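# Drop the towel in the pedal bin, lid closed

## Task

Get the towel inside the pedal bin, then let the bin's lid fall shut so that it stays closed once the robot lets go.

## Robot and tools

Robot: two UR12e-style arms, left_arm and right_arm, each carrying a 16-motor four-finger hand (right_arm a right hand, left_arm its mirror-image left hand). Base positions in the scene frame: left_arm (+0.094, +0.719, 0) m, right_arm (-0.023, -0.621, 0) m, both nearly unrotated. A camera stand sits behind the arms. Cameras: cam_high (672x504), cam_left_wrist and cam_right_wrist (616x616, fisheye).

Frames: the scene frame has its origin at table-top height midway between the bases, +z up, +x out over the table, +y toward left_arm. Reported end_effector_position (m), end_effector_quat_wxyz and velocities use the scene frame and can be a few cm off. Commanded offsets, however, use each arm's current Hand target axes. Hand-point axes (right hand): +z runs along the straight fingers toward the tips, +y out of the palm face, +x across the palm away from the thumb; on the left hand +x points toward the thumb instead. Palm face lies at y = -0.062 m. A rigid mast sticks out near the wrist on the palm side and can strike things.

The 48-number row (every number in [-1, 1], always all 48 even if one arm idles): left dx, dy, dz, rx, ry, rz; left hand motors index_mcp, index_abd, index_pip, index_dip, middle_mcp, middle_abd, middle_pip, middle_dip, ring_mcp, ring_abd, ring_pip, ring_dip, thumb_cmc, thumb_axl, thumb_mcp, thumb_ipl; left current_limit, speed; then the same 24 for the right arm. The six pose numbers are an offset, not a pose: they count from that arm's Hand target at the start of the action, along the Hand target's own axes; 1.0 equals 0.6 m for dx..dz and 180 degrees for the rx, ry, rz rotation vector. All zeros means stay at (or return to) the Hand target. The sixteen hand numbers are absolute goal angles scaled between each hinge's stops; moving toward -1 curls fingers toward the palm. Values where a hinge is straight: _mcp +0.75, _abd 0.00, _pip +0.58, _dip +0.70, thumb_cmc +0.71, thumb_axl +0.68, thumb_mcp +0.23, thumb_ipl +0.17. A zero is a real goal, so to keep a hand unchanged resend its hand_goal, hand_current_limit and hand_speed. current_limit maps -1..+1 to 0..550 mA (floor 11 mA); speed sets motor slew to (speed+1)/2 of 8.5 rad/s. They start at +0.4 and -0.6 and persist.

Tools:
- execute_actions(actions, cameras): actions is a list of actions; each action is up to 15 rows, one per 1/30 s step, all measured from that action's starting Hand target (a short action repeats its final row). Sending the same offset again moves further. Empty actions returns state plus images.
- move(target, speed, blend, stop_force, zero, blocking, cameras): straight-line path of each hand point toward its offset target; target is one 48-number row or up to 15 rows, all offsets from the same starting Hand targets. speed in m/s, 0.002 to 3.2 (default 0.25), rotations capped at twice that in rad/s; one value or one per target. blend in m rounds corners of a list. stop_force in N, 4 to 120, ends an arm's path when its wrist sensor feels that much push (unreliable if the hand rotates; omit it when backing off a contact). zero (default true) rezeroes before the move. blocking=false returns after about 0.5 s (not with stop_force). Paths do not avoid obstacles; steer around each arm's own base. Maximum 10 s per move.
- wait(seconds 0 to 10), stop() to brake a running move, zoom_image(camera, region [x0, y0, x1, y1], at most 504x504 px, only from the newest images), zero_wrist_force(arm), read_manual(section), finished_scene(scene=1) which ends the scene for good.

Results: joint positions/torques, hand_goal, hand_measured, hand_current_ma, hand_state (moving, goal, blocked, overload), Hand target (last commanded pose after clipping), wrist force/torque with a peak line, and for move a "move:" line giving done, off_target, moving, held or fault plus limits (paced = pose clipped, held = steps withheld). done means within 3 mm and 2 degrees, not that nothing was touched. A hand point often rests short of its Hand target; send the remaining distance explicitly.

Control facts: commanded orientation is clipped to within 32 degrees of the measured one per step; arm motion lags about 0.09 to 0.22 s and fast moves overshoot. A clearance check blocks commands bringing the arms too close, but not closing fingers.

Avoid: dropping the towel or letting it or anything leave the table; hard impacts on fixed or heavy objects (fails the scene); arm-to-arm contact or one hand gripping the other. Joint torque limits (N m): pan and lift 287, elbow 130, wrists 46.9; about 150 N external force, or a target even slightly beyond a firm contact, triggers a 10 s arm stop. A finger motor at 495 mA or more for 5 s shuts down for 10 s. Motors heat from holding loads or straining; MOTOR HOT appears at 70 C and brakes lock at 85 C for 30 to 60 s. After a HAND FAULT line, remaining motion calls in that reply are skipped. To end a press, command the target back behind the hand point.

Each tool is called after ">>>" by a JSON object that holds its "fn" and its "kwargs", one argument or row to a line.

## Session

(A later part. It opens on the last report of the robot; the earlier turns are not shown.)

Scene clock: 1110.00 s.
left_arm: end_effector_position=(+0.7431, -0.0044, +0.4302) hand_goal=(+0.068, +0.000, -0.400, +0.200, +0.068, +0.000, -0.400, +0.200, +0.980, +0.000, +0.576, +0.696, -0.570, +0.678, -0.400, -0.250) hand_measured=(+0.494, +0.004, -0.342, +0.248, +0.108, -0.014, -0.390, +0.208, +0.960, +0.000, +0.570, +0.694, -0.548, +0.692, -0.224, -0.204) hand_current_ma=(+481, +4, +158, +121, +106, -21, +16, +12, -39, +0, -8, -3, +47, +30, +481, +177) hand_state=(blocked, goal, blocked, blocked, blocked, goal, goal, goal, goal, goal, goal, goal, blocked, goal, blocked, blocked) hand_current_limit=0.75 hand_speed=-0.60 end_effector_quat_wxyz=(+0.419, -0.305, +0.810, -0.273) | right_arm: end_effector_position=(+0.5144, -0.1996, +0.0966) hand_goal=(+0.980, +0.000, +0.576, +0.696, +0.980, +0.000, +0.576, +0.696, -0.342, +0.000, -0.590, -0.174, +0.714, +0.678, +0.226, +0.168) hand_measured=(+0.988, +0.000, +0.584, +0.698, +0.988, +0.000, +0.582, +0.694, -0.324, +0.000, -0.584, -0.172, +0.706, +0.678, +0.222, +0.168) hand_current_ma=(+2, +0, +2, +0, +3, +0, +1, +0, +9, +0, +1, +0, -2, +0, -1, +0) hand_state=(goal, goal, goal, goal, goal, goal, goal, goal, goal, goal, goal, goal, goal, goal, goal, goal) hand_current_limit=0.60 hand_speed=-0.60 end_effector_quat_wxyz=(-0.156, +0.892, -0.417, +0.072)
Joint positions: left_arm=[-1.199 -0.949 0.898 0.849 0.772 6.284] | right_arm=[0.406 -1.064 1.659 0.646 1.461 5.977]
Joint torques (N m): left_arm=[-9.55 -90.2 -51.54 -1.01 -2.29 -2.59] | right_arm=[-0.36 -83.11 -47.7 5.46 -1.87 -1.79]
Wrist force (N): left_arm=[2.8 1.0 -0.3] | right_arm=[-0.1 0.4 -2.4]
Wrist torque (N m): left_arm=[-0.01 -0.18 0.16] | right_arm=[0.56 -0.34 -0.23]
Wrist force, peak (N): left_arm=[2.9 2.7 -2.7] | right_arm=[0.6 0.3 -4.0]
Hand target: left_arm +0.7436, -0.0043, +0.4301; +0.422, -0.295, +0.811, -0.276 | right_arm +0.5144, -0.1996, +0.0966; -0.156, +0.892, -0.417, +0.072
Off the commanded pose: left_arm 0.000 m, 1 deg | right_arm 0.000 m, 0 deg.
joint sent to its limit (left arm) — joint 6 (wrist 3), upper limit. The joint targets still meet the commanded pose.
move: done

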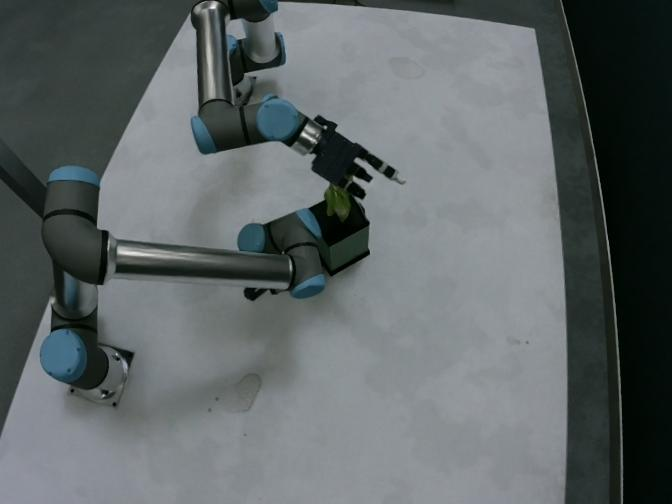

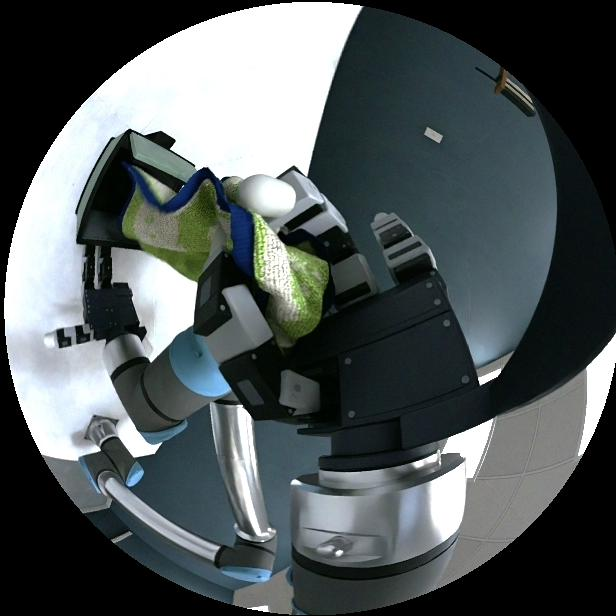

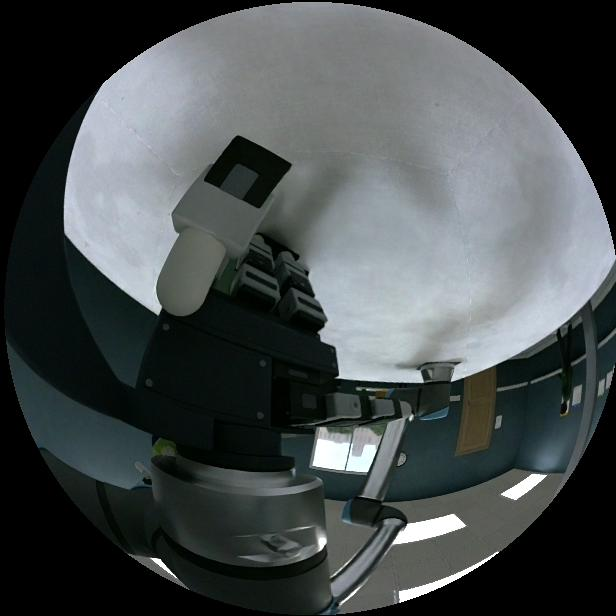

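>>> {"fn": "move", "kwargs": {
  "target": [0.0642,0.069,0.0202,0,0,-0.006,0.068,0,-0.4,0.2,0.068,0,-0.4,0.2,0.98,0,0.576,0.696,-0.571,0.678,-0.4,-0.25,0.75,-0.6,0,0,0,0,0,0,0.98,0,0.576,0.696,0.98,0,0.576,0.696,-0.342,0,-0.591,-0.174,0.714,0.678,0.226,0.168,0.6,-0.6],
  "speed": 0.12,
  "cameras": ["cam_high", "cam_left_wrist"]
}}

>>> {"fn": "zoom_image", "kwargs": {
  "camera": "cam_left_wrist",
  "region": [60, 80, 380, 360]
}}

>>> {"fn": "zoom_image", "kwargs": {
  "camera": "cam_high",
  "region": [260, 130, 410, 280]
}}

Scene clock: 1141.67 s.
left_arm: end_effector_position=(+0.7255, -0.0063, +0.3754) hand_goal=(+0.068, +0.000, -0.400, +0.200, +0.068, +0.000, -0.400, +0.200, +0.980, +0.000, +0.576, +0.696, -0.570, +0.678, -0.400, -0.250) hand_measured=(+0.494, +0.004, -0.342, +0.246, +0.108, -0.014, -0.390, +0.208, +0.960, +0.000, +0.570, +0.694, -0.548, +0.692, -0.224, -0.204) hand_current_ma=(+481, +4, +158, +119, +103, -21, +16, +12, -39, +0, -8, -3, +47, +30, +481, +177) hand_state=(blocked, goal, blocked, blocked, blocked, goal, goal, goal, goal, goal, goal, goal, blocked, goal, blocked, blocked) hand_current_limit=0.75 hand_speed=-0.60 end_effector_quat_wxyz=(+0.420, -0.303, +0.809, -0.280) | right_arm: end_effector_position=(+0.5144, -0.1996, +0.0966) hand_goal=(+0.980, +0.000, +0.576, +0.696, +0.980, +0.000, +0.576, +0.696, -0.342, +0.000, -0.590, -0.174, +0.714, +0.678, +0.226, +0.168) hand_measured=(+0.988, +0.000, +0.584, +0.698, +0.988, +0.000, +0.582, +0.694, -0.324, +0.000, -0.584, -0.172, +0.706, +0.678, +0.222, +0.168) hand_current_ma=(+2, +0, +2, +0, +3, +0, +1, +0, +9, +0, +1, +0, -2, +0, -1, +0) hand_state=(goal, goal, goal, goal, goal, goal, goal, goal, goal, goal, goal, goal, goal, goal, goal, goal) hand_current_limit=0.60 hand_speed=-0.60 end_effector_quat_wxyz=(-0.156, +0.892, -0.417, +0.072)
Joint positions: left_arm=[-1.22 -0.974 1.035 0.73 0.761 6.275] | right_arm=[0.406 -1.064 1.659 0.646 1.461 5.977]
Joint torques (N m): left_arm=[9.56 -85.91 -46.79 3.2 0.46 3.65] | right_arm=[1.02 -81.31 -47.68 5.2 -1.9 -1.97]
Wrist force (N): left_arm=[2.6 1.0 -0.7] | right_arm=[0.3 0.0 -3.4]
Wrist torque (N m): left_arm=[0.05 -0.15 0.21] | right_arm=[0.53 -0.35 -0.24]
Wrist force, peak (N): left_arm=[3.8 2.3 -0.1] | right_arm=[0.2 0.4 -3.9]
Hand target: left_arm +0.7256, -0.0063, +0.3752; +0.420, -0.303, +0.809, -0.280 | right_arm +0.5144, -0.1996, +0.0966; -0.156, +0.892, -0.417, +0.072
Off the commanded pose: left_arm 0.000 m, 0 deg | right_arm 0.000 m, 0 deg.
move: done
Images, in order (width x height): cam_high 672x504, cam_left_wrist 616x616.

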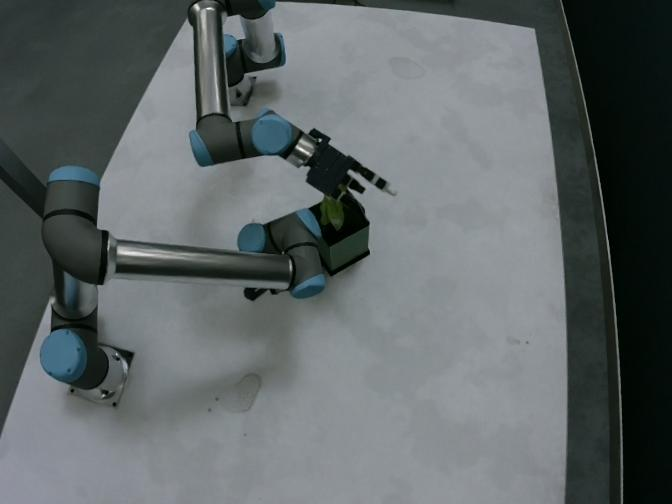

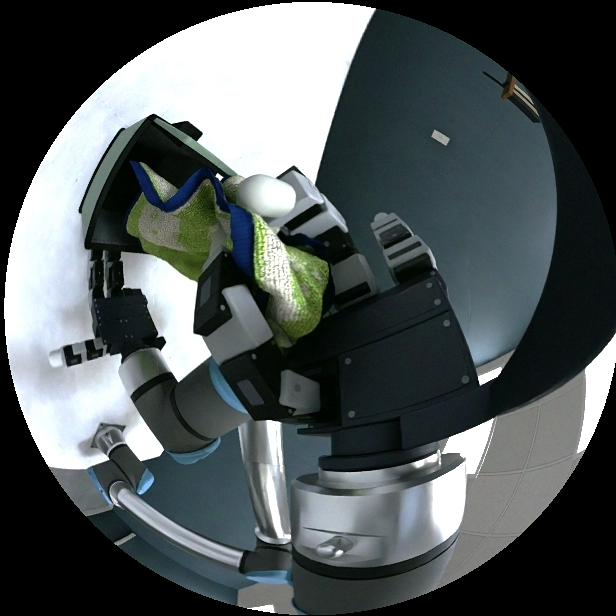

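Scaled by 1.575 from the camera's 616x616 image, which has a finer 880x880 frame.

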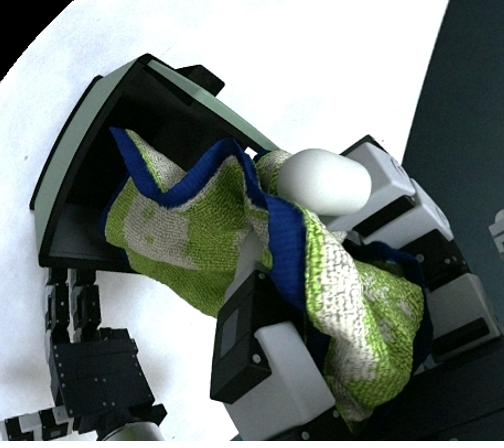

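Scaled by 3.360.

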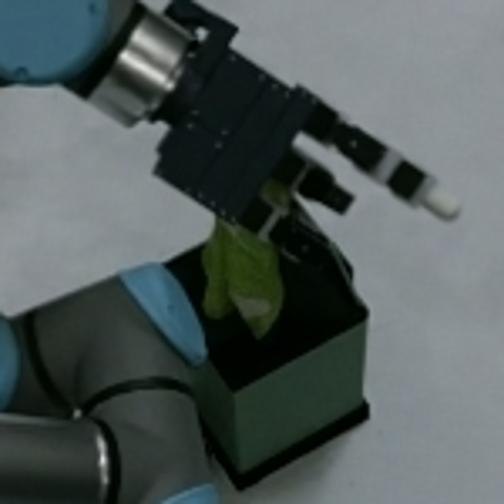

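>>> {"fn": "execute_actions", "kwargs": {
  "actions": [
    [[0,0,0,0,0,0,0.068,0,-0.4,0.2,0.98,0,0.576,0.696,0.98,0,0.576,0.696,-0.571,0.678,-0.4,-0.25,0.75,-0.6,0,0,0,0,0,0,0.98,0,0.576,0.696,0.98,0,0.576,0.696,-0.342,0,-0.591,-0.174,0.714,0.678,0.226,0.168,0.6,-0.6]]
  ]
}}

>>> {"fn": "move", "kwargs": {
  "target": [0.0383,0.0531,0.037,0,0,0,0.068,0,-0.4,0.2,0.98,0,0.576,0.696,0.98,0,0.576,0.696,-0.571,0.678,-0.4,-0.25,0.75,-0.6,0,0,0,0,0,0,0.98,0,0.576,0.696,0.98,0,0.576,0.696,-0.342,0,-0.591,-0.174,0.714,0.678,0.226,0.168,0.6,-0.6],
  "speed": 0.1,
  "cameras": ["cam_high", "cam_left_wrist"]
}}

>>> {"fn": "zoom_image", "kwargs": {
  "camera": "cam_left_wrist",
  "region": [60, 80, 380, 360]
}}

>>> {"fn": "zoom_image", "kwargs": {
  "camera": "cam_high",
  "region": [260, 130, 410, 280]
}}

Scene clock: 1170.83 s.
left_arm: end_effector_position=(+0.7256, -0.0063, +0.3752) hand_goal=(+0.068, +0.000, -0.400, +0.200, +0.980, +0.000, +0.576, +0.696, +0.980, +0.000, +0.576, +0.696, -0.570, +0.678, -0.400, -0.250) hand_measured=(+0.486, +0.006, -0.340, +0.238, +0.960, +0.000, +0.570, +0.692, +0.960, +0.000, +0.570, +0.694, -0.568, +0.678, -0.318, -0.224) hand_current_ma=(+481, +5, +163, +93, -40, +0, -8, -3, -39, +0, -8, -3, +1, +0, +352, +78) hand_state=(blocked, goal, blocked, blocked, goal, goal, goal, goal, goal, goal, goal, goal, goal, goal, blocked, blocked) hand_current_limit=0.75 hand_speed=-0.60 end_effector_quat_wxyz=(+0.420, -0.303, +0.809, -0.280) | right_arm: end_effector_position=(+0.5144, -0.1996, +0.0966) hand_goal=(+0.980, +0.000, +0.576, +0.696, +0.980, +0.000, +0.576, +0.696, -0.342, +0.000, -0.590, -0.174, +0.714, +0.678, +0.226, +0.168) hand_measured=(+0.988, +0.000, +0.584, +0.698, +0.988, +0.000, +0.582, +0.696, -0.324, +0.000, -0.584, -0.172, +0.706, +0.678, +0.222, +0.168) hand_current_ma=(+2, +0, +2, +0, +3, +0, +1, +0, +9, +0, +1, +0, -2, +0, -1, +0) hand_state=(goal, goal, goal, goal, goal, goal, goal, goal, goal, goal, goal, goal, goal, goal, goal, goal) hand_current_limit=0.60 hand_speed=-0.60 end_effector_quat_wxyz=(-0.156, +0.892, -0.417, +0.072)
Joint positions: left_arm=[-1.22 -0.974 1.035 0.73 0.761 6.275] | right_arm=[0.406 -1.064 1.659 0.646 1.461 5.977]
Joint torques (N m): left_arm=[8.7 -87.19 -42.4 0.39 0.41 3.53] | right_arm=[-2.15 -78.52 -46.47 5.15 -1.81 -2.24]
Wrist force (N): left_arm=[2.7 1.4 -0.4] | right_arm=[0.2 0.1 -2.6]
Wrist torque (N m): left_arm=[-0.02 -0.13 0.22] | right_arm=[0.56 -0.38 -0.20]
Wrist force, peak (N): left_arm=[2.9 1.6 -0.1] | right_arm=[0.5 0.4 -3.6]
Hand target: left_arm +0.7256, -0.0063, +0.3752; +0.420, -0.303, +0.809, -0.280 | right_arm +0.5144, -0.1996, +0.0966; -0.156, +0.892, -0.417, +0.072
Off the commanded pose: left_arm 0.000 m, 0 deg | right_arm 0.000 m, 0 deg.
Step readings (end_effector_position of left_arm | right_arm):
0: (+0.7256, -0.0063, +0.3752) | (+0.5144, -0.1996, +0.0966)
1: (+0.7256, -0.0063, +0.3752) | (+0.5144, -0.1996, +0.0966)
2: (+0.7256, -0.0063, +0.3752) | (+0.5144, -0.1996, +0.0966)
4: (+0.7256, -0.0063, +0.3752) | (+0.5144, -0.1996, +0.0966)
8: (+0.7256, -0.0063, +0.3752) | (+0.5144, -0.1996, +0.0966)
15: (+0.7256, -0.0063, +0.3752) | (+0.5144, -0.1996, +0.0966)

Scene clock: 1171.60 s.
left_arm: end_effector_position=(+0.7257, -0.0064, +0.3299) hand_goal=(+0.068, +0.000, -0.400, +0.200, +0.980, +0.000, +0.576, +0.696, +0.980, +0.000, +0.576, +0.696, -0.570, +0.678, -0.400, -0.250) hand_measured=(+0.470, +0.004, -0.340, +0.236, +0.960, +0.000, +0.570, +0.692, +0.960, +0.000, +0.570, +0.694, -0.570, +0.678, -0.332, -0.236) hand_current_ma=(+481, +4, +163, +83, -39, +0, -8, -3, -39, +0, -8, -3, +1, -1, +273, +36) hand_state=(blocked, goal, blocked, blocked, goal, goal, goal, goal, goal, goal, goal, goal, goal, goal, blocked, goal) hand_current_limit=0.75 hand_speed=-0.60 end_effector_quat_wxyz=(+0.420, -0.303, +0.809, -0.280) end_effector_velocity=(+0.000, +0.000, +0.001) end_effector_angular_velocity=(+0.003, +0.000, +0.001) | right_arm: end_effector_position=(+0.5144, -0.1996, +0.0966) hand_goal=(+0.980, +0.000, +0.576, +0.696, +0.980, +0.000, +0.576, +0.696, -0.342, +0.000, -0.590, -0.174, +0.714, +0.678, +0.226, +0.168) hand_measured=(+0.986, +0.000, +0.582, +0.698, +0.988, +0.000, +0.582, +0.696, -0.324, +0.000, -0.584, -0.172, +0.706, +0.678, +0.222, +0.168) hand_current_ma=(+1, +0, +1, +0, +2, +0, +1, +0, +9, +0, +1, +0, -2, +0, -1, +0) hand_state=(goal, goal, goal, goal, goal, goal, goal, goal, goal, goal, goal, goal, goal, goal, goal, goal) hand_current_limit=0.60 hand_speed=-0.60 end_effector_quat_wxyz=(-0.156, +0.892, -0.417, +0.072)
Joint positions: left_arm=[-1.22 -0.965 1.101 0.655 0.761 6.275] | right_arm=[0.406 -1.064 1.659 0.646 1.461 5.977]
Joint velocities: left_arm=[0 0.001 -0.003 0.005 -0.001 0.001] | right_arm=[within noise]
Joint torques (N m): left_arm=[5.28 -109.86 -54.49 4.76 0.15 2.75] | right_arm=[-0.74 -78.84 -47.1 5.1 -1.79 -2.26]
Wrist force (N): left_arm=[3.1 1.0 -0.6] | right_arm=[0.0 0.4 -1.4]
Wrist torque (N m): left_arm=[-0.05 -0.13 0.23] | right_arm=[0.50 -0.35 -0.24]
Wrist force, peak (N): left_arm=[1.6 -2.7 -3.8] | right_arm=[0.2 0.3 -3.2]
Hand target: left_arm +0.7257, -0.0063, +0.3301; +0.420, -0.303, +0.809, -0.280 | right_arm +0.5144, -0.1996, +0.0966; -0.156, +0.892, -0.417, +0.072
Off the commanded pose: left_arm 0.000 m, 0 deg | right_arm 0.000 m, 0 deg.
move: done
Images, in order (width x height): cam_high 672x504, cam_left_wrist 616x616.

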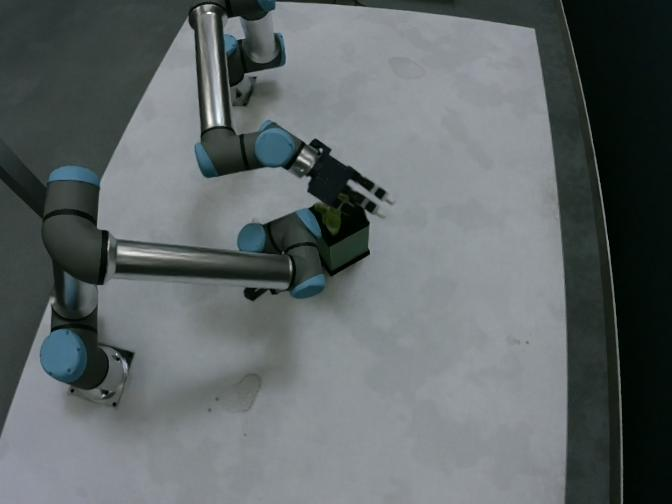

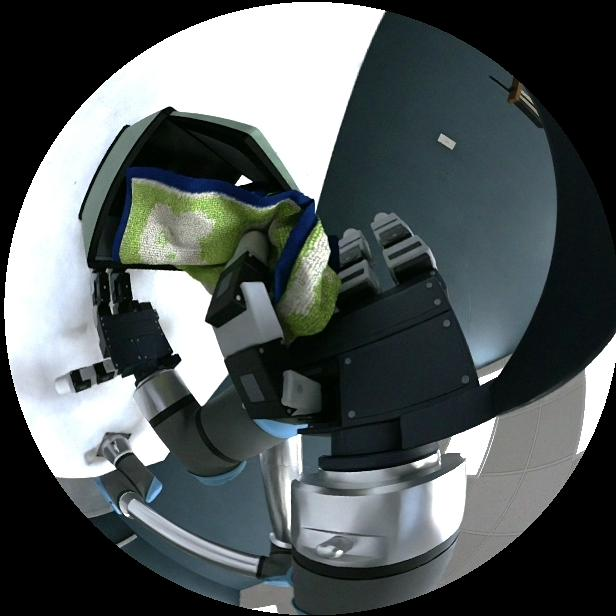

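Scaled by 1.575 from the camera's 616x616 image, which has a finer 880x880 frame.

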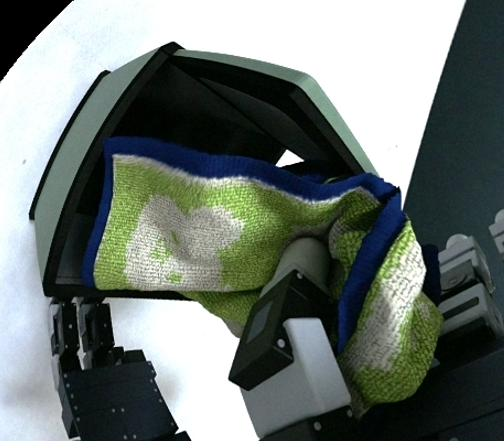

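Scaled by 3.360.

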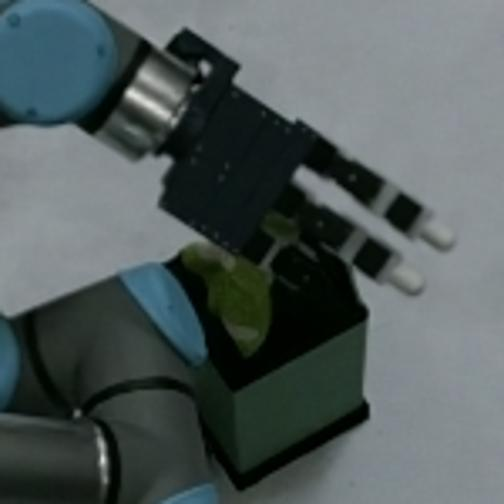

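>>> {"fn": "move", "kwargs": {
  "target": [-0.0223,-0.0058,0.0313,0,0,0,0.068,0,-0.4,0.2,0.98,0,0.576,0.696,0.98,0,0.576,0.696,-0.571,0.678,-0.4,-0.25,0.75,-0.6,0,0,0,0,0,0,0.98,0,0.576,0.696,0.98,0,0.576,0.696,-0.342,0,-0.591,-0.174,0.714,0.678,0.226,0.168,0.6,-0.6],
  "speed": 0.08,
  "cameras": ["cam_high", "cam_left_wrist"]
}}

>>> {"fn": "zoom_image", "kwargs": {
  "camera": "cam_left_wrist",
  "region": [60, 80, 380, 360]
}}

>>> {"fn": "zoom_image", "kwargs": {
  "camera": "cam_high",
  "region": [280, 160, 400, 280]
}}

Scene clock: 1210.57 s.
left_arm: end_effector_position=(+0.7484, -0.0028, +0.3301) hand_goal=(+0.068, +0.000, -0.400, +0.200, +0.980, +0.000, +0.576, +0.696, +0.980, +0.000, +0.576, +0.696, -0.570, +0.678, -0.400, -0.250) hand_measured=(+0.450, +0.062, -0.334, +0.236, +0.960, +0.000, +0.570, +0.692, +0.960, +0.000, +0.570, +0.694, -0.558, +0.688, -0.332, -0.236) hand_current_ma=(+481, +147, +185, +83, -39, +0, -8, -3, -39, +0, -8, -3, +20, +18, +273, +36) hand_state=(blocked, blocked, blocked, blocked, goal, goal, goal, goal, goal, goal, goal, goal, goal, goal, blocked, goal) hand_current_limit=0.75 hand_speed=-0.60 end_effector_quat_wxyz=(+0.418, -0.309, +0.808, -0.278) | right_arm: end_effector_position=(+0.5144, -0.1996, +0.0966) hand_goal=(+0.980, +0.000, +0.576, +0.696, +0.980, +0.000, +0.576, +0.696, -0.342, +0.000, -0.590, -0.174, +0.714, +0.678, +0.226, +0.168) hand_measured=(+0.996, -0.004, +0.586, +0.698, +0.996, -0.004, +0.586, +0.698, -0.324, +0.000, -0.584, -0.172, +0.706, +0.678, +0.222, +0.168) hand_current_ma=(+7, +0, +3, +0, +7, +0, +3, +0, +9, +0, +1, +0, -2, +0, -1, +0) hand_state=(goal, goal, goal, goal, goal, goal, goal, goal, goal, goal, goal, goal, goal, goal, goal, goal) hand_current_limit=0.60 hand_speed=-0.60 end_effector_quat_wxyz=(-0.156, +0.892, -0.417, +0.072)
Joint positions: left_arm=[-1.192 -0.945 1.066 0.664 0.779 6.284] | right_arm=[0.406 -1.064 1.659 0.647 1.461 5.977]
Joint torques (N m): left_arm=[-7.87 -112.6 -38.4 -0.82 -3.75 0.21] | right_arm=[-1.24 -70.13 -45.84 0.44 -1.81 -2.31]
Wrist force (N): left_arm=[8.1 -0.2 -4.0] | right_arm=[0.8 0.3 -8.9]
Wrist torque (N m): left_arm=[-0.04 -0.04 0.18] | right_arm=[1.04 -0.27 -0.20]
Wrist force, peak (N): left_arm=[12.8 0.0 -7.0] | right_arm=[1.0 3.8 -21.1]
Hand target: left_arm +0.7487, -0.0027, +0.3301; +0.420, -0.303, +0.809, -0.280 | right_arm +0.5144, -0.1996, +0.0966; -0.156, +0.892, -0.417, +0.072
Off the commanded pose: left_arm 0.000 m, 1 deg | right_arm 0.000 m, 0 deg.
joint sent to its limit (left arm) — joint 6 (wrist 3), upper limit. The joint targets still meet the commanded pose.
move: done
Images, in order (width x height): cam_high 672x504, cam_left_wrist 616x616.

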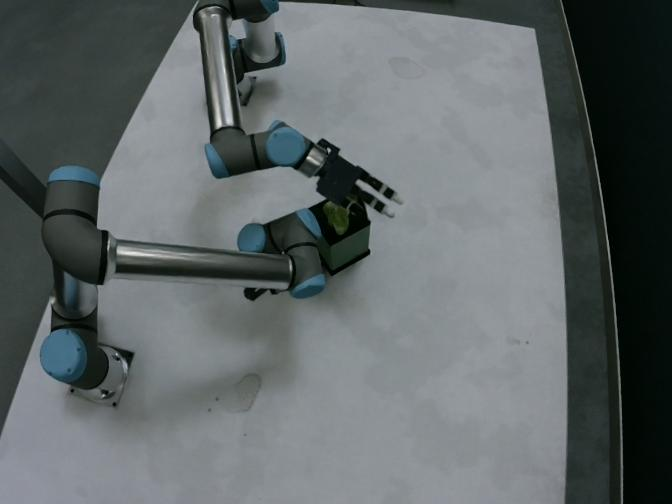

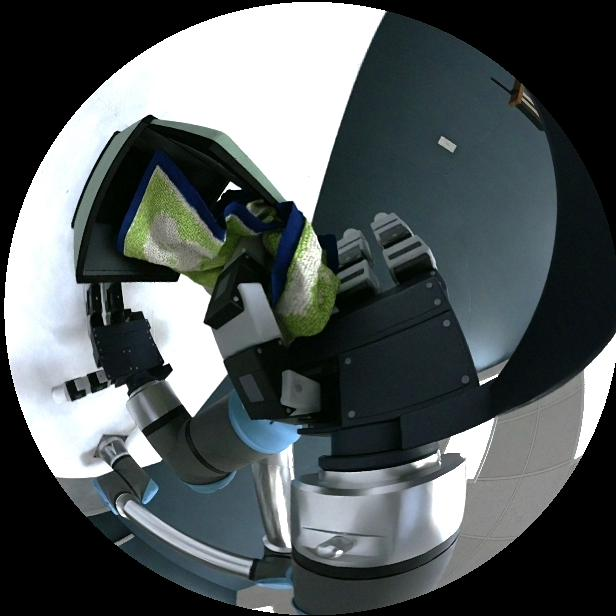

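Scaled by 1.575 from the camera's 616x616 image, which has a finer 880x880 frame.

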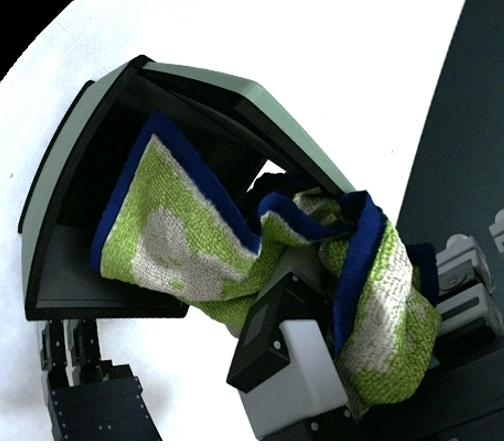

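Scaled by 4.200.

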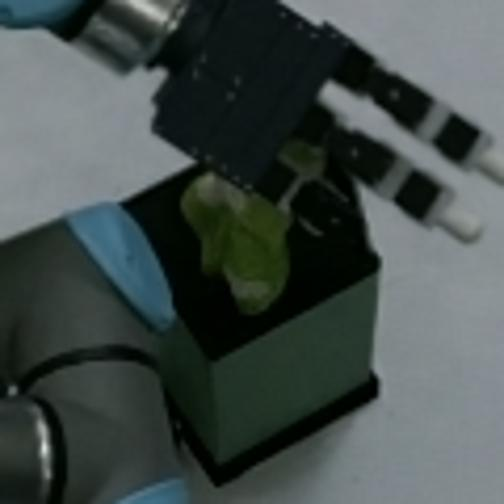

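>>> {"fn": "move", "kwargs": {
  "target": [0.0165,-0.0047,-0.0105,0,0,-0.004,0.068,0,-0.4,0.2,0.98,0,0.576,0.696,0.98,0,0.576,0.696,-0.571,0.678,-0.4,-0.25,0.75,-0.6,0,0,0,0,0,0,0.98,0,0.576,0.696,0.98,0,0.576,0.696,-0.342,0,-0.591,-0.174,0.714,0.678,0.226,0.168,0.6,-0.6],
  "speed": 0.08,
  "cameras": ["cam_high", "cam_left_wrist"]
}}

>>> {"fn": "zoom_image", "kwargs": {
  "camera": "cam_left_wrist",
  "region": [60, 80, 380, 360]
}}

>>> {"fn": "zoom_image", "kwargs": {
  "camera": "cam_high",
  "region": [280, 160, 400, 280]
}}

Scene clock: 1235.27 s.
left_arm: end_effector_position=(+0.7394, -0.0106, +0.3302) hand_goal=(+0.068, +0.000, -0.400, +0.200, +0.980, +0.000, +0.576, +0.696, +0.980, +0.000, +0.576, +0.696, -0.570, +0.678, -0.400, -0.250) hand_measured=(+0.450, +0.022, -0.332, +0.236, +0.960, +0.000, +0.570, +0.692, +0.960, +0.000, +0.570, +0.694, -0.566, +0.680, -0.332, -0.236) hand_current_ma=(+481, +35, +197, +83, -39, +0, -8, -3, -39, +0, -8, -3, +6, +1, +273, +36) hand_state=(blocked, blocked, blocked, blocked, goal, goal, goal, goal, goal, goal, goal, goal, goal, goal, blocked, goal) hand_current_limit=0.75 hand_speed=-0.60 end_effector_quat_wxyz=(+0.418, -0.308, +0.807, -0.283) | right_arm: end_effector_position=(+0.5144, -0.1996, +0.0966) hand_goal=(+0.980, +0.000, +0.576, +0.696, +0.980, +0.000, +0.576, +0.696, -0.342, +0.000, -0.590, -0.174, +0.714, +0.678, +0.226, +0.168) hand_measured=(+0.984, -0.004, +0.584, +0.698, +0.984, -0.004, +0.586, +0.698, -0.324, +0.000, -0.584, -0.172, +0.706, +0.678, +0.222, +0.168) hand_current_ma=(+1, +0, +2, +0, +1, +0, +3, +0, +9, +0, +1, +0, -2, +0, -1, +0) hand_state=(goal, goal, goal, goal, goal, goal, goal, goal, goal, goal, goal, goal, goal, goal, goal, goal) hand_current_limit=0.60 hand_speed=-0.60 end_effector_quat_wxyz=(-0.156, +0.892, -0.417, +0.072)
Joint positions: left_arm=[-1.205 -0.948 1.07 0.658 0.771 6.277] | right_arm=[0.406 -1.064 1.659 0.646 1.461 5.977]
Joint torques (N m): left_arm=[9.85 -105.11 -44.1 1.11 -0.91 -0.82] | right_arm=[-0.95 -58.8 -30.75 2.11 -1.81 -2.31]
Wrist force (N): left_arm=[3.2 0.6 -1.0] | right_arm=[0.4 -0.7 -0.7]
Wrist torque (N m): left_arm=[-0.08 -0.14 0.26] | right_arm=[0.28 -0.36 -0.24]
Wrist force, peak (N): left_arm=[8.5 1.2 -3.6] | right_arm=[0.8 0.6 -9.4]
Hand target: left_arm +0.7395, -0.0105, +0.3302; +0.418, -0.308, +0.807, -0.283 | right_arm +0.5144, -0.1996, +0.0966; -0.156, +0.892, -0.417, +0.072
Off the commanded pose: left_arm 0.000 m, 0 deg | right_arm 0.000 m, 0 deg.
move: done
Images, in order (width x height): cam_high 672x504, cam_left_wrist 616x616.

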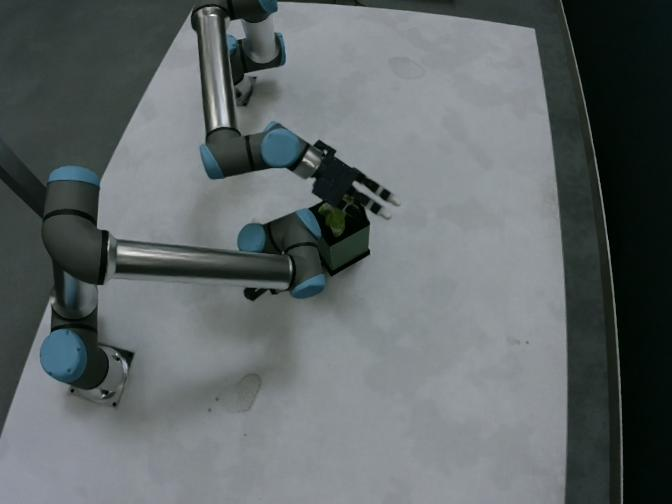

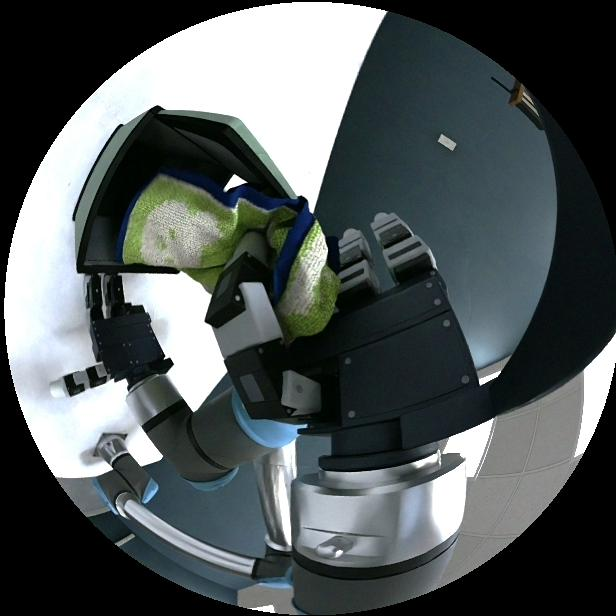

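Scaled by 1.575 from the camera's 616x616 image, which has a finer 880x880 frame.

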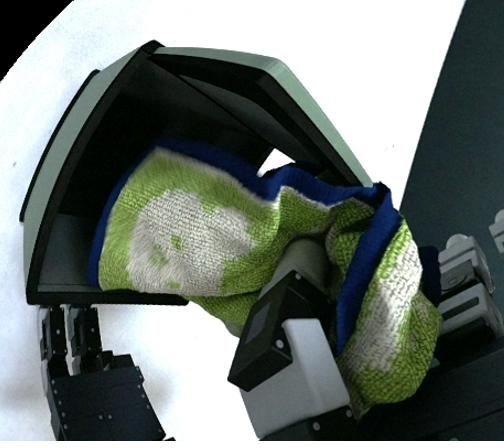

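Scaled by 4.200.

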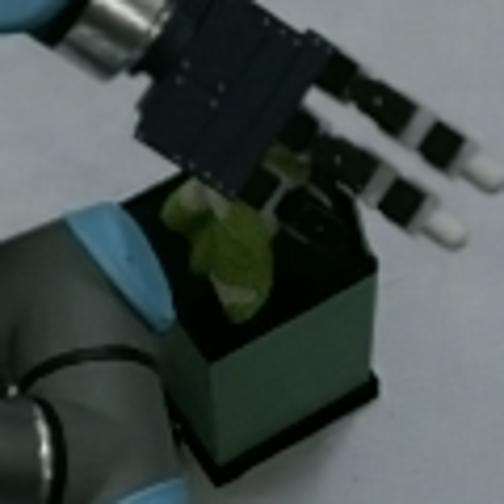

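>>> {"fn": "execute_actions", "kwargs": {
  "actions": [
    [[0,0,0,0,0,0,0.2,0,-0.1,0.4,0.98,0,0.576,0.696,0.98,0,0.576,0.696,-0.571,0.678,0.2,0.168,0.4,-0.75,0,0,0,0,0,0,0.98,0,0.576,0.696,0.98,0,0.576,0.696,-0.342,0,-0.591,-0.174,0.714,0.678,0.226,0.168,0.6,-0.6]],
    [[0,0,0,0,0,0,0.342,0,0.576,0.696,0.98,0,0.576,0.696,0.98,0,0.576,0.696,-0.571,0.678,0.3,0.168,0.4,-0.75,0,0,0,0,0,0,0.98,0,0.576,0.696,0.98,0,0.576,0.696,-0.342,0,-0.591,-0.174,0.714,0.678,0.226,0.168,0.6,-0.6]]
  ],
  "cameras": ["cam_high", "cam_left_wrist"]
}}

>>> {"fn": "zoom_image", "kwargs": {
  "camera": "cam_left_wrist",
  "region": [60, 80, 380, 360]
}}

>>> {"fn": "zoom_image", "kwargs": {
  "camera": "cam_high",
  "region": [280, 160, 400, 280]
}}

Scene clock: 1293.93 s.
left_arm: end_effector_position=(+0.7395, -0.0105, +0.3302) hand_goal=(+0.342, +0.000, +0.576, +0.696, +0.980, +0.000, +0.576, +0.696, +0.980, +0.000, +0.576, +0.696, -0.570, +0.678, +0.300, +0.168) hand_measured=(+0.336, +0.014, +0.574, +0.694, +0.960, +0.000, +0.570, +0.692, +0.960, +0.000, +0.570, +0.694, -0.562, +0.680, +0.292, +0.166) hand_current_ma=(-7, +20, -3, -2, -39, +0, -8, -3, -39, +0, -8, -3, +10, +3, -14, -3) hand_state=(goal, goal, goal, goal, goal, goal, goal, goal, goal, goal, goal, goal, goal, goal, goal, goal) hand_current_limit=0.40 hand_speed=-0.75 end_effector_quat_wxyz=(+0.418, -0.308, +0.807, -0.283) | right_arm: end_effector_position=(+0.5144, -0.1996, +0.0966) hand_goal=(+0.980, +0.000, +0.576, +0.696, +0.980, +0.000, +0.576, +0.696, -0.342, +0.000, -0.590, -0.174, +0.714, +0.678, +0.226, +0.168) hand_measured=(+0.986, -0.004, +0.584, +0.698, +0.984, -0.004, +0.586, +0.698, -0.324, +0.000, -0.584, -0.172, +0.706, +0.678, +0.222, +0.168) hand_current_ma=(+1, +0, +2, +0, +1, +0, +3, +0, +9, +0, +1, +0, -2, +0, -1, +0) hand_state=(goal, goal, goal, goal, goal, goal, goal, goal, goal, goal, goal, goal, goal, goal, goal, goal) hand_current_limit=0.60 hand_speed=-0.60 end_effector_quat_wxyz=(-0.156, +0.892, -0.417, +0.072)
Joint positions: left_arm=[-1.205 -0.948 1.07 0.658 0.771 6.277] | right_arm=[0.406 -1.064 1.659 0.646 1.461 5.977]
Joint torques (N m): left_arm=[5.08 -90.73 -50.72 3.11 -0.51 2.42] | right_arm=[-3.01 -82.33 -20.63 5.91 -1.69 -2.48]
Wrist force (N): left_arm=[3.0 0.4 -0.7] | right_arm=[0.1 0.0 -1.5]
Wrist torque (N m): left_arm=[-0.04 -0.14 0.27] | right_arm=[0.55 -0.37 -0.21]
Wrist force, peak (N): left_arm=[4.6 1.3 -3.7] | right_arm=[0.5 -0.1 -3.1]
Hand target: left_arm +0.7395, -0.0105, +0.3302; +0.418, -0.308, +0.807, -0.283 | right_arm +0.5144, -0.1996, +0.0966; -0.156, +0.892, -0.417, +0.072
Off the commanded pose: left_arm 0.000 m, 0 deg | right_arm 0.000 m, 0 deg.
Step readings (end_effector_position of left_arm | right_arm):
0: (+0.7395, -0.0105, +0.3302) | (+0.5144, -0.1996, +0.0966)
1: (+0.7395, -0.0105, +0.3302) | (+0.5144, -0.1996, +0.0966)
2: (+0.7395, -0.0105, +0.3302) | (+0.5144, -0.1996, +0.0966)
4: (+0.7395, -0.0105, +0.3302) | (+0.5144, -0.1996, +0.0966)
8: (+0.7395, -0.0105, +0.3302) | (+0.5144, -0.1996, +0.0966)
15: (+0.7395, -0.0105, +0.3302) | (+0.5144, -0.1996, +0.0966)
16: (+0.7395, -0.0105, +0.3302) | (+0.5144, -0.1996, +0.0966)
17: (+0.7395, -0.0105, +0.3302) | (+0.5144, -0.1996, +0.0966)
19: (+0.7395, -0.0105, +0.3302) | (+0.5144, -0.1996, +0.0966)
23: (+0.7395, -0.0105, +0.3302) | (+0.5144, -0.1996, +0.0966)
30: (+0.7395, -0.0105, +0.3302) | (+0.5144, -0.1996, +0.0966)
Images, in order (width x height): cam_high 672x504, cam_left_wrist 616x616.

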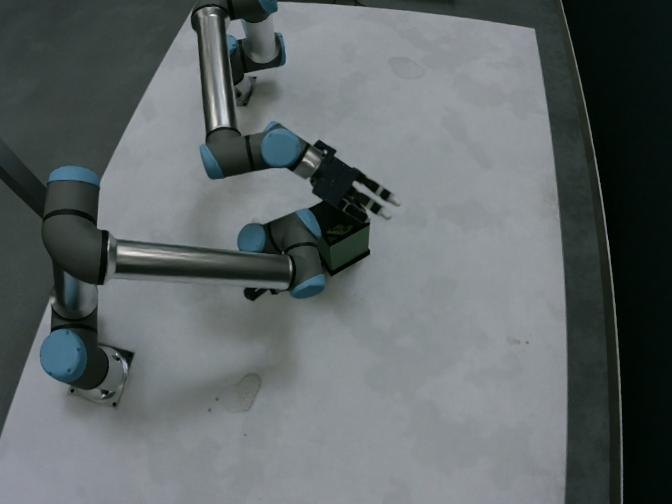

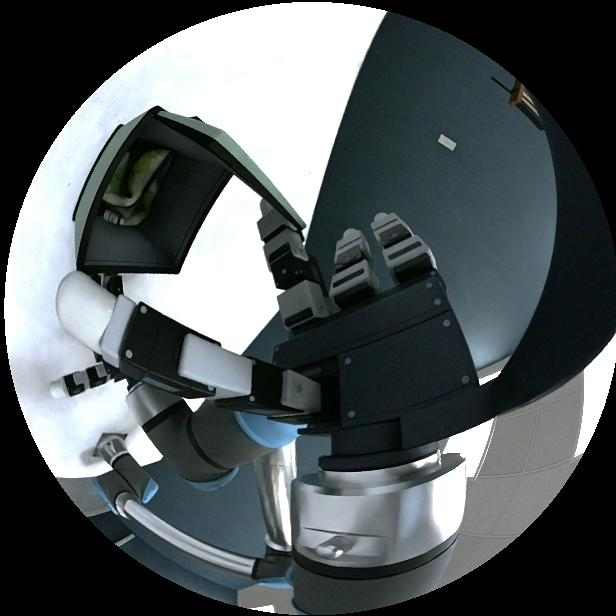

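Scaled by 1.575 from the camera's 616x616 image, which has a finer 880x880 frame.

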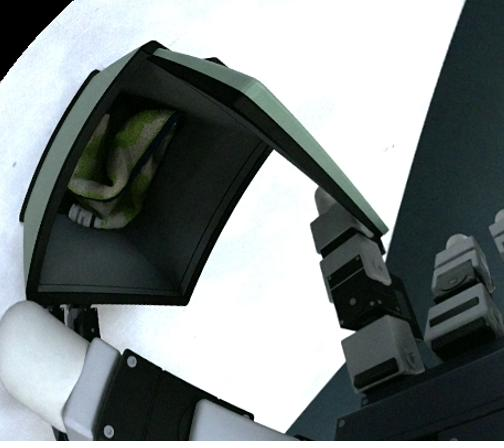

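Scaled by 4.200.

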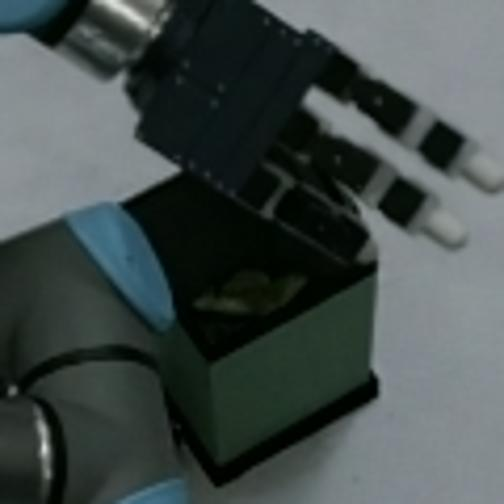

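>>> {"fn": "move", "kwargs": {
  "target": [
    [0.0473,-0.0265,-0.0433,0,0,0,0.342,0,0.576,0.696,0.98,0,0.576,0.696,0.98,0,0.576,0.696,-0.571,0.678,0.3,0.168,0.4,-0.75,0,0,0,0,0,0,0.98,0,0.576,0.696,0.98,0,0.576,0.696,-0.342,0,-0.591,-0.174,0.714,0.678,0.226,0.168,0.6,-0.6],
    [-0.0777,-0.2052,-0.1665,0,0,0,0.342,0,0.576,0.696,0.98,0,0.576,0.696,0.98,0,0.576,0.696,-0.571,0.678,0.3,0.168,0.4,-0.75,0,0,0,0,0,0,0.98,0,0.576,0.696,0.98,0,0.576,0.696,-0.342,0,-0.591,-0.174,0.714,0.678,0.226,0.168,0.6,-0.6],
    [-0.1865,0.0702,-0.4562,0,0,0,0.342,0,0.576,0.696,0.98,0,0.576,0.696,0.98,0,0.576,0.696,-0.571,0.678,0.3,0.168,0.4,-0.75,0,0,0,0,0,0,0.98,0,0.576,0.696,0.98,0,0.576,0.696,-0.342,0,-0.591,-0.174,0.714,0.678,0.226,0.168,0.6,-0.6]
  ],
  "speed": [0.1,0.25,0.35],
  "blend": [0.01,0.05,0],
  "cameras": ["cam_high", "cam_left_wrist"]
}}

>>> {"fn": "zoom_image", "kwargs": {
  "camera": "cam_high",
  "region": [280, 160, 400, 280]
}}

Scene clock: 1320.63 s.
left_arm: end_effector_position=(+0.5480, +0.1534, +0.4904) hand_goal=(+0.342, +0.000, +0.576, +0.696, +0.980, +0.000, +0.576, +0.696, +0.980, +0.000, +0.576, +0.696, -0.570, +0.678, +0.300, +0.168) hand_measured=(+0.336, +0.006, +0.574, +0.694, +0.962, +0.000, +0.570, +0.692, +0.962, +0.000, +0.570, +0.694, -0.562, +0.680, +0.294, +0.166) hand_current_ma=(-7, +7, -3, -2, -36, +0, -7, -3, -38, +0, -8, -3, +10, +2, -11, -3) hand_state=(goal, goal, goal, goal, goal, goal, goal, goal, goal, goal, goal, goal, goal, goal, goal, goal) hand_current_limit=0.40 hand_speed=-0.75 end_effector_quat_wxyz=(+0.418, -0.308, +0.807, -0.283) | right_arm: end_effector_position=(+0.5144, -0.1996, +0.0966) hand_goal=(+0.980, +0.000, +0.576, +0.696, +0.980, +0.000, +0.576, +0.696, -0.342, +0.000, -0.590, -0.174, +0.714, +0.678, +0.226, +0.168) hand_measured=(+0.986, -0.004, +0.584, +0.698, +0.986, -0.004, +0.586, +0.698, -0.324, +0.000, -0.584, -0.172, +0.706, +0.678, +0.222, +0.168) hand_current_ma=(+1, +0, +2, +0, +1, +0, +3, +0, +9, +0, +1, +0, -2, +0, -1, +0) hand_state=(goal, goal, goal, goal, goal, goal, goal, goal, goal, goal, goal, goal, goal, goal, goal, goal) hand_current_limit=0.60 hand_speed=-0.60 end_effector_quat_wxyz=(-0.156, +0.892, -0.417, +0.072)
Joint positions: left_arm=[-1.4 -1.369 1.419 0.905 0.645 6.049] | right_arm=[0.406 -1.064 1.659 0.646 1.461 5.977]
Joint torques (N m): left_arm=[-1.64 -75.07 -39.68 -0.09 0.29 2.85] | right_arm=[-3.31 -84.27 -21.02 5.78 -1.43 -2.05]
Wrist force (N): left_arm=[2.5 0.4 -0.7] | right_arm=[1.0 0.1 -3.2]
Wrist torque (N m): left_arm=[-0.05 -0.11 0.16] | right_arm=[0.60 -0.42 -0.18]
Wrist force, peak (N): left_arm=[4.6 2.2 0.1] | right_arm=[0.3 -0.2 -3.6]
Hand target: left_arm +0.5480, +0.1535, +0.4904; +0.418, -0.308, +0.807, -0.283 | right_arm +0.5144, -0.1996, +0.0966; -0.156, +0.892, -0.417, +0.072
Off the commanded pose: left_arm 0.000 m, 0 deg | right_arm 0.000 m, 0 deg.
move: done
Images, in order (width x height): cam_high 672x504, cam_left_wrist 616x616.

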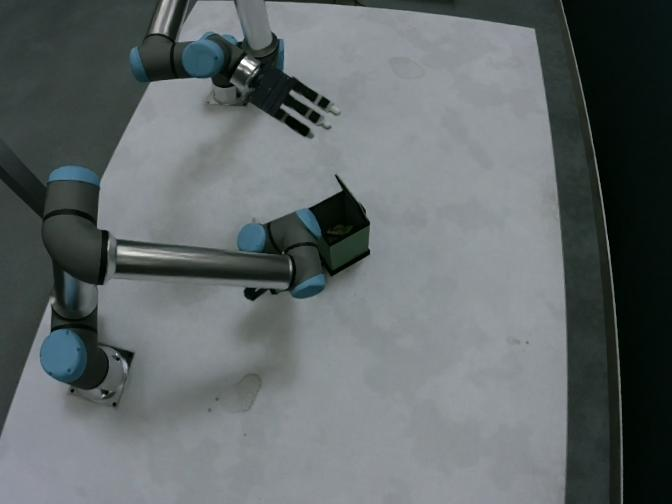

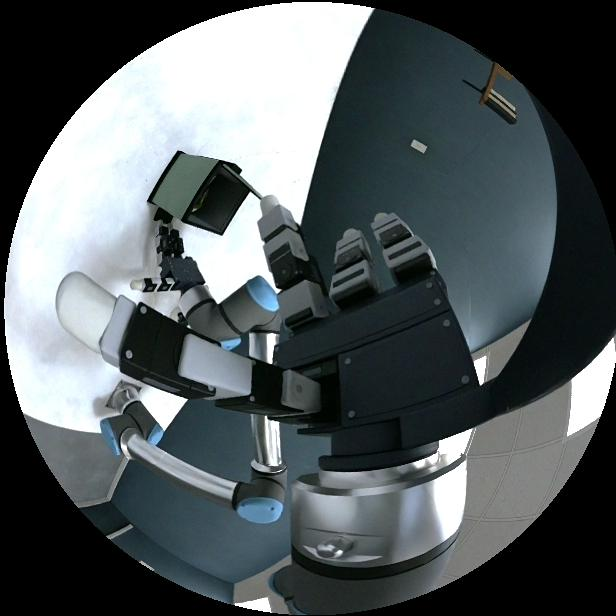

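Scaled by 4.200.

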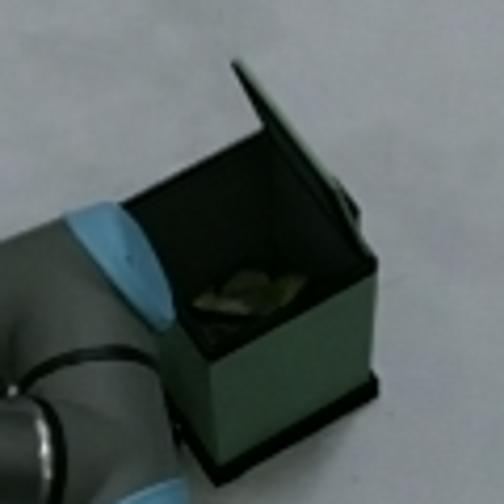

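>>> {"fn": "move", "kwargs": {
  "target": [
    [0,0,0,0,0,0,0.342,0,0.576,0.696,0.98,0,0.576,0.696,0.98,0,0.576,0.696,-0.571,0.678,0.3,0.168,0.4,-0.75,0,-0.0285,-0.0783,0,0,0,0.98,0,0.576,0.696,0.98,0,0.576,0.696,-0.342,0,-0.591,-0.174,0.714,0.678,0.226,0.168,0.6,-0.6],
    [0,0,0,0,0,0,0.342,0,0.576,0.696,0.98,0,0.576,0.696,0.98,0,0.576,0.696,-0.571,0.678,0.3,0.168,0.4,-0.75,-0.005,0.115,-0.308,0,0,0,0.98,0,0.576,0.696,0.98,0,0.576,0.696,-0.342,0,-0.591,-0.174,0.714,0.678,0.226,0.168,0.6,-0.6]
  ],
  "speed": [0.015, 0.25],
  "blend": [0.01, 0],
  "cameras": ["all"]
}}

>>> {"fn": "zoom_image", "kwargs": {
  "camera": "cam_high",
  "region": [260, 160, 400, 300]
}}

>>> {"fn": "zoom_image", "kwargs": {
  "camera": "cam_left_wrist",
  "region": [100, 100, 320, 320]
}}

Scene clock: 1337.63 s.
left_arm: end_effector_position=(+0.5480, +0.1535, +0.4904) hand_goal=(+0.342, +0.000, +0.576, +0.696, +0.980, +0.000, +0.576, +0.696, +0.980, +0.000, +0.576, +0.696, -0.570, +0.678, +0.300, +0.168) hand_measured=(+0.336, +0.006, +0.574, +0.694, +0.962, +0.000, +0.570, +0.692, +0.962, +0.000, +0.570, +0.694, -0.562, +0.680, +0.294, +0.166) hand_current_ma=(-7, +7, -3, -2, -36, +0, -7, -3, -38, +0, -8, -3, +10, +2, -11, -3) hand_state=(goal, goal, goal, goal, goal, goal, goal, goal, goal, goal, goal, goal, goal, goal, goal, goal) hand_current_limit=0.40 hand_speed=-0.75 end_effector_quat_wxyz=(+0.418, -0.308, +0.807, -0.283) | right_arm: end_effector_position=(+0.4146, -0.2794, +0.2468) hand_goal=(+0.980, +0.000, +0.576, +0.696, +0.980, +0.000, +0.576, +0.696, -0.342, +0.000, -0.590, -0.174, +0.714, +0.678, +0.226, +0.168) hand_measured=(+0.976, -0.002, +0.576, +0.698, +0.976, -0.002, +0.578, +0.698, -0.326, +0.000, -0.584, -0.172, +0.706, +0.678, +0.222, +0.168) hand_current_ma=(-1, +0, +0, +0, -1, +0, +0, +0, +8, +0, +1, +0, -2, +0, -1, +0) hand_state=(goal, goal, goal, goal, goal, goal, goal, goal, goal, goal, goal, goal, goal, goal, goal, goal) hand_current_limit=0.60 hand_speed=-0.60 end_effector_quat_wxyz=(-0.156, +0.892, -0.417, +0.072)
Joint positions: left_arm=[-1.4 -1.37 1.419 0.905 0.645 6.049] | right_arm=[0.334 -1.377 1.804 0.823 1.438 5.908]
Joint torques (N m): left_arm=[8.46 -74.41 -37.85 -0.12 0.67 0.89] | right_arm=[6.68 -61.68 -52.61 0.51 2.32 2.46]
Wrist force (N): left_arm=[2.4 0.3 -0.7] | right_arm=[0.7 0.5 -0.4]
Wrist torque (N m): left_arm=[-0.06 -0.11 0.16] | right_arm=[0.26 -0.41 -0.13]
Wrist force, peak (N): left_arm=[2.6 0.7 -1.1] | right_arm=[0.1 -0.7 -4.3]
Hand target: left_arm +0.5480, +0.1535, +0.4904; +0.418, -0.308, +0.807, -0.283 | right_arm +0.4147, -0.2794, +0.2470; -0.156, +0.892, -0.417, +0.072
Off the commanded pose: left_arm 0.000 m, 0 deg | right_arm 0.000 m, 0 deg.
move: done

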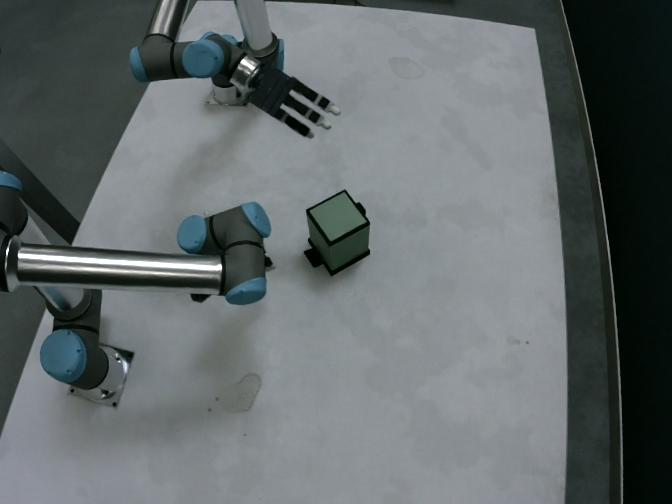

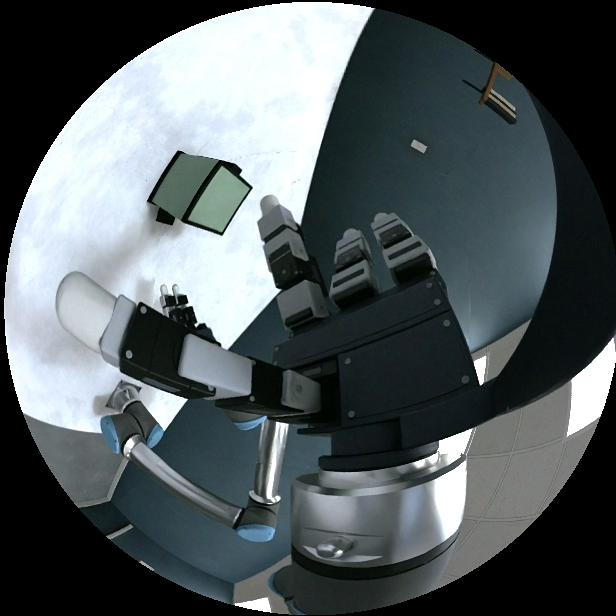

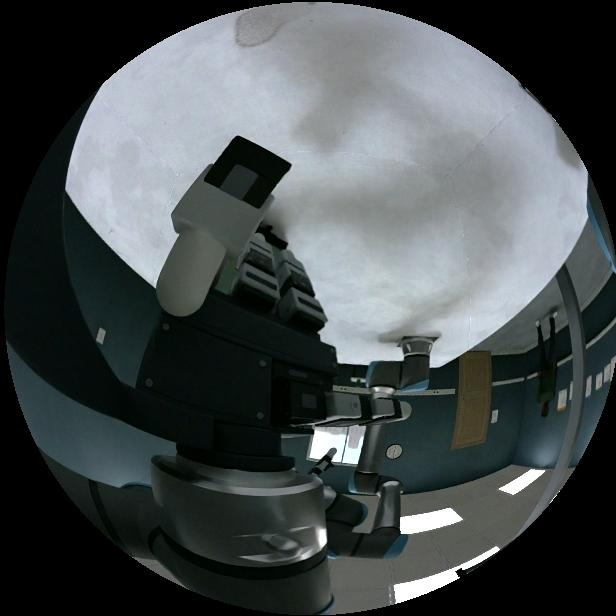

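Scaled by 3.600.

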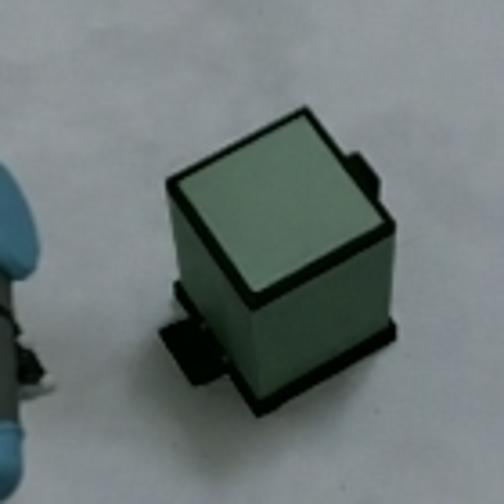

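Scaled by 2.291 from the camera's 616x616 image, which has a finer 880x880 frame.

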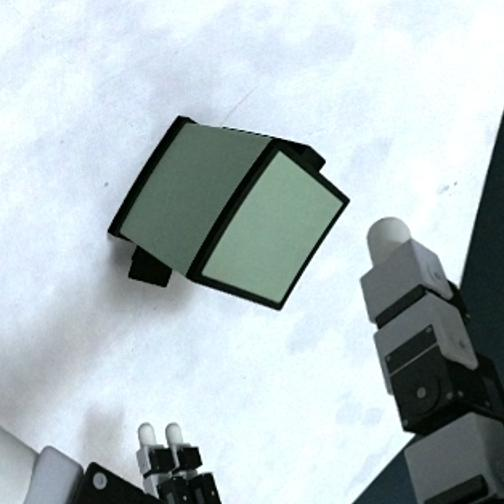

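Lid is shut with the towel inside and both hands clear.

>>> {"fn": "finished_scene", "kwargs": {
  "scene": 1
}}

The scene is finished: the task was done.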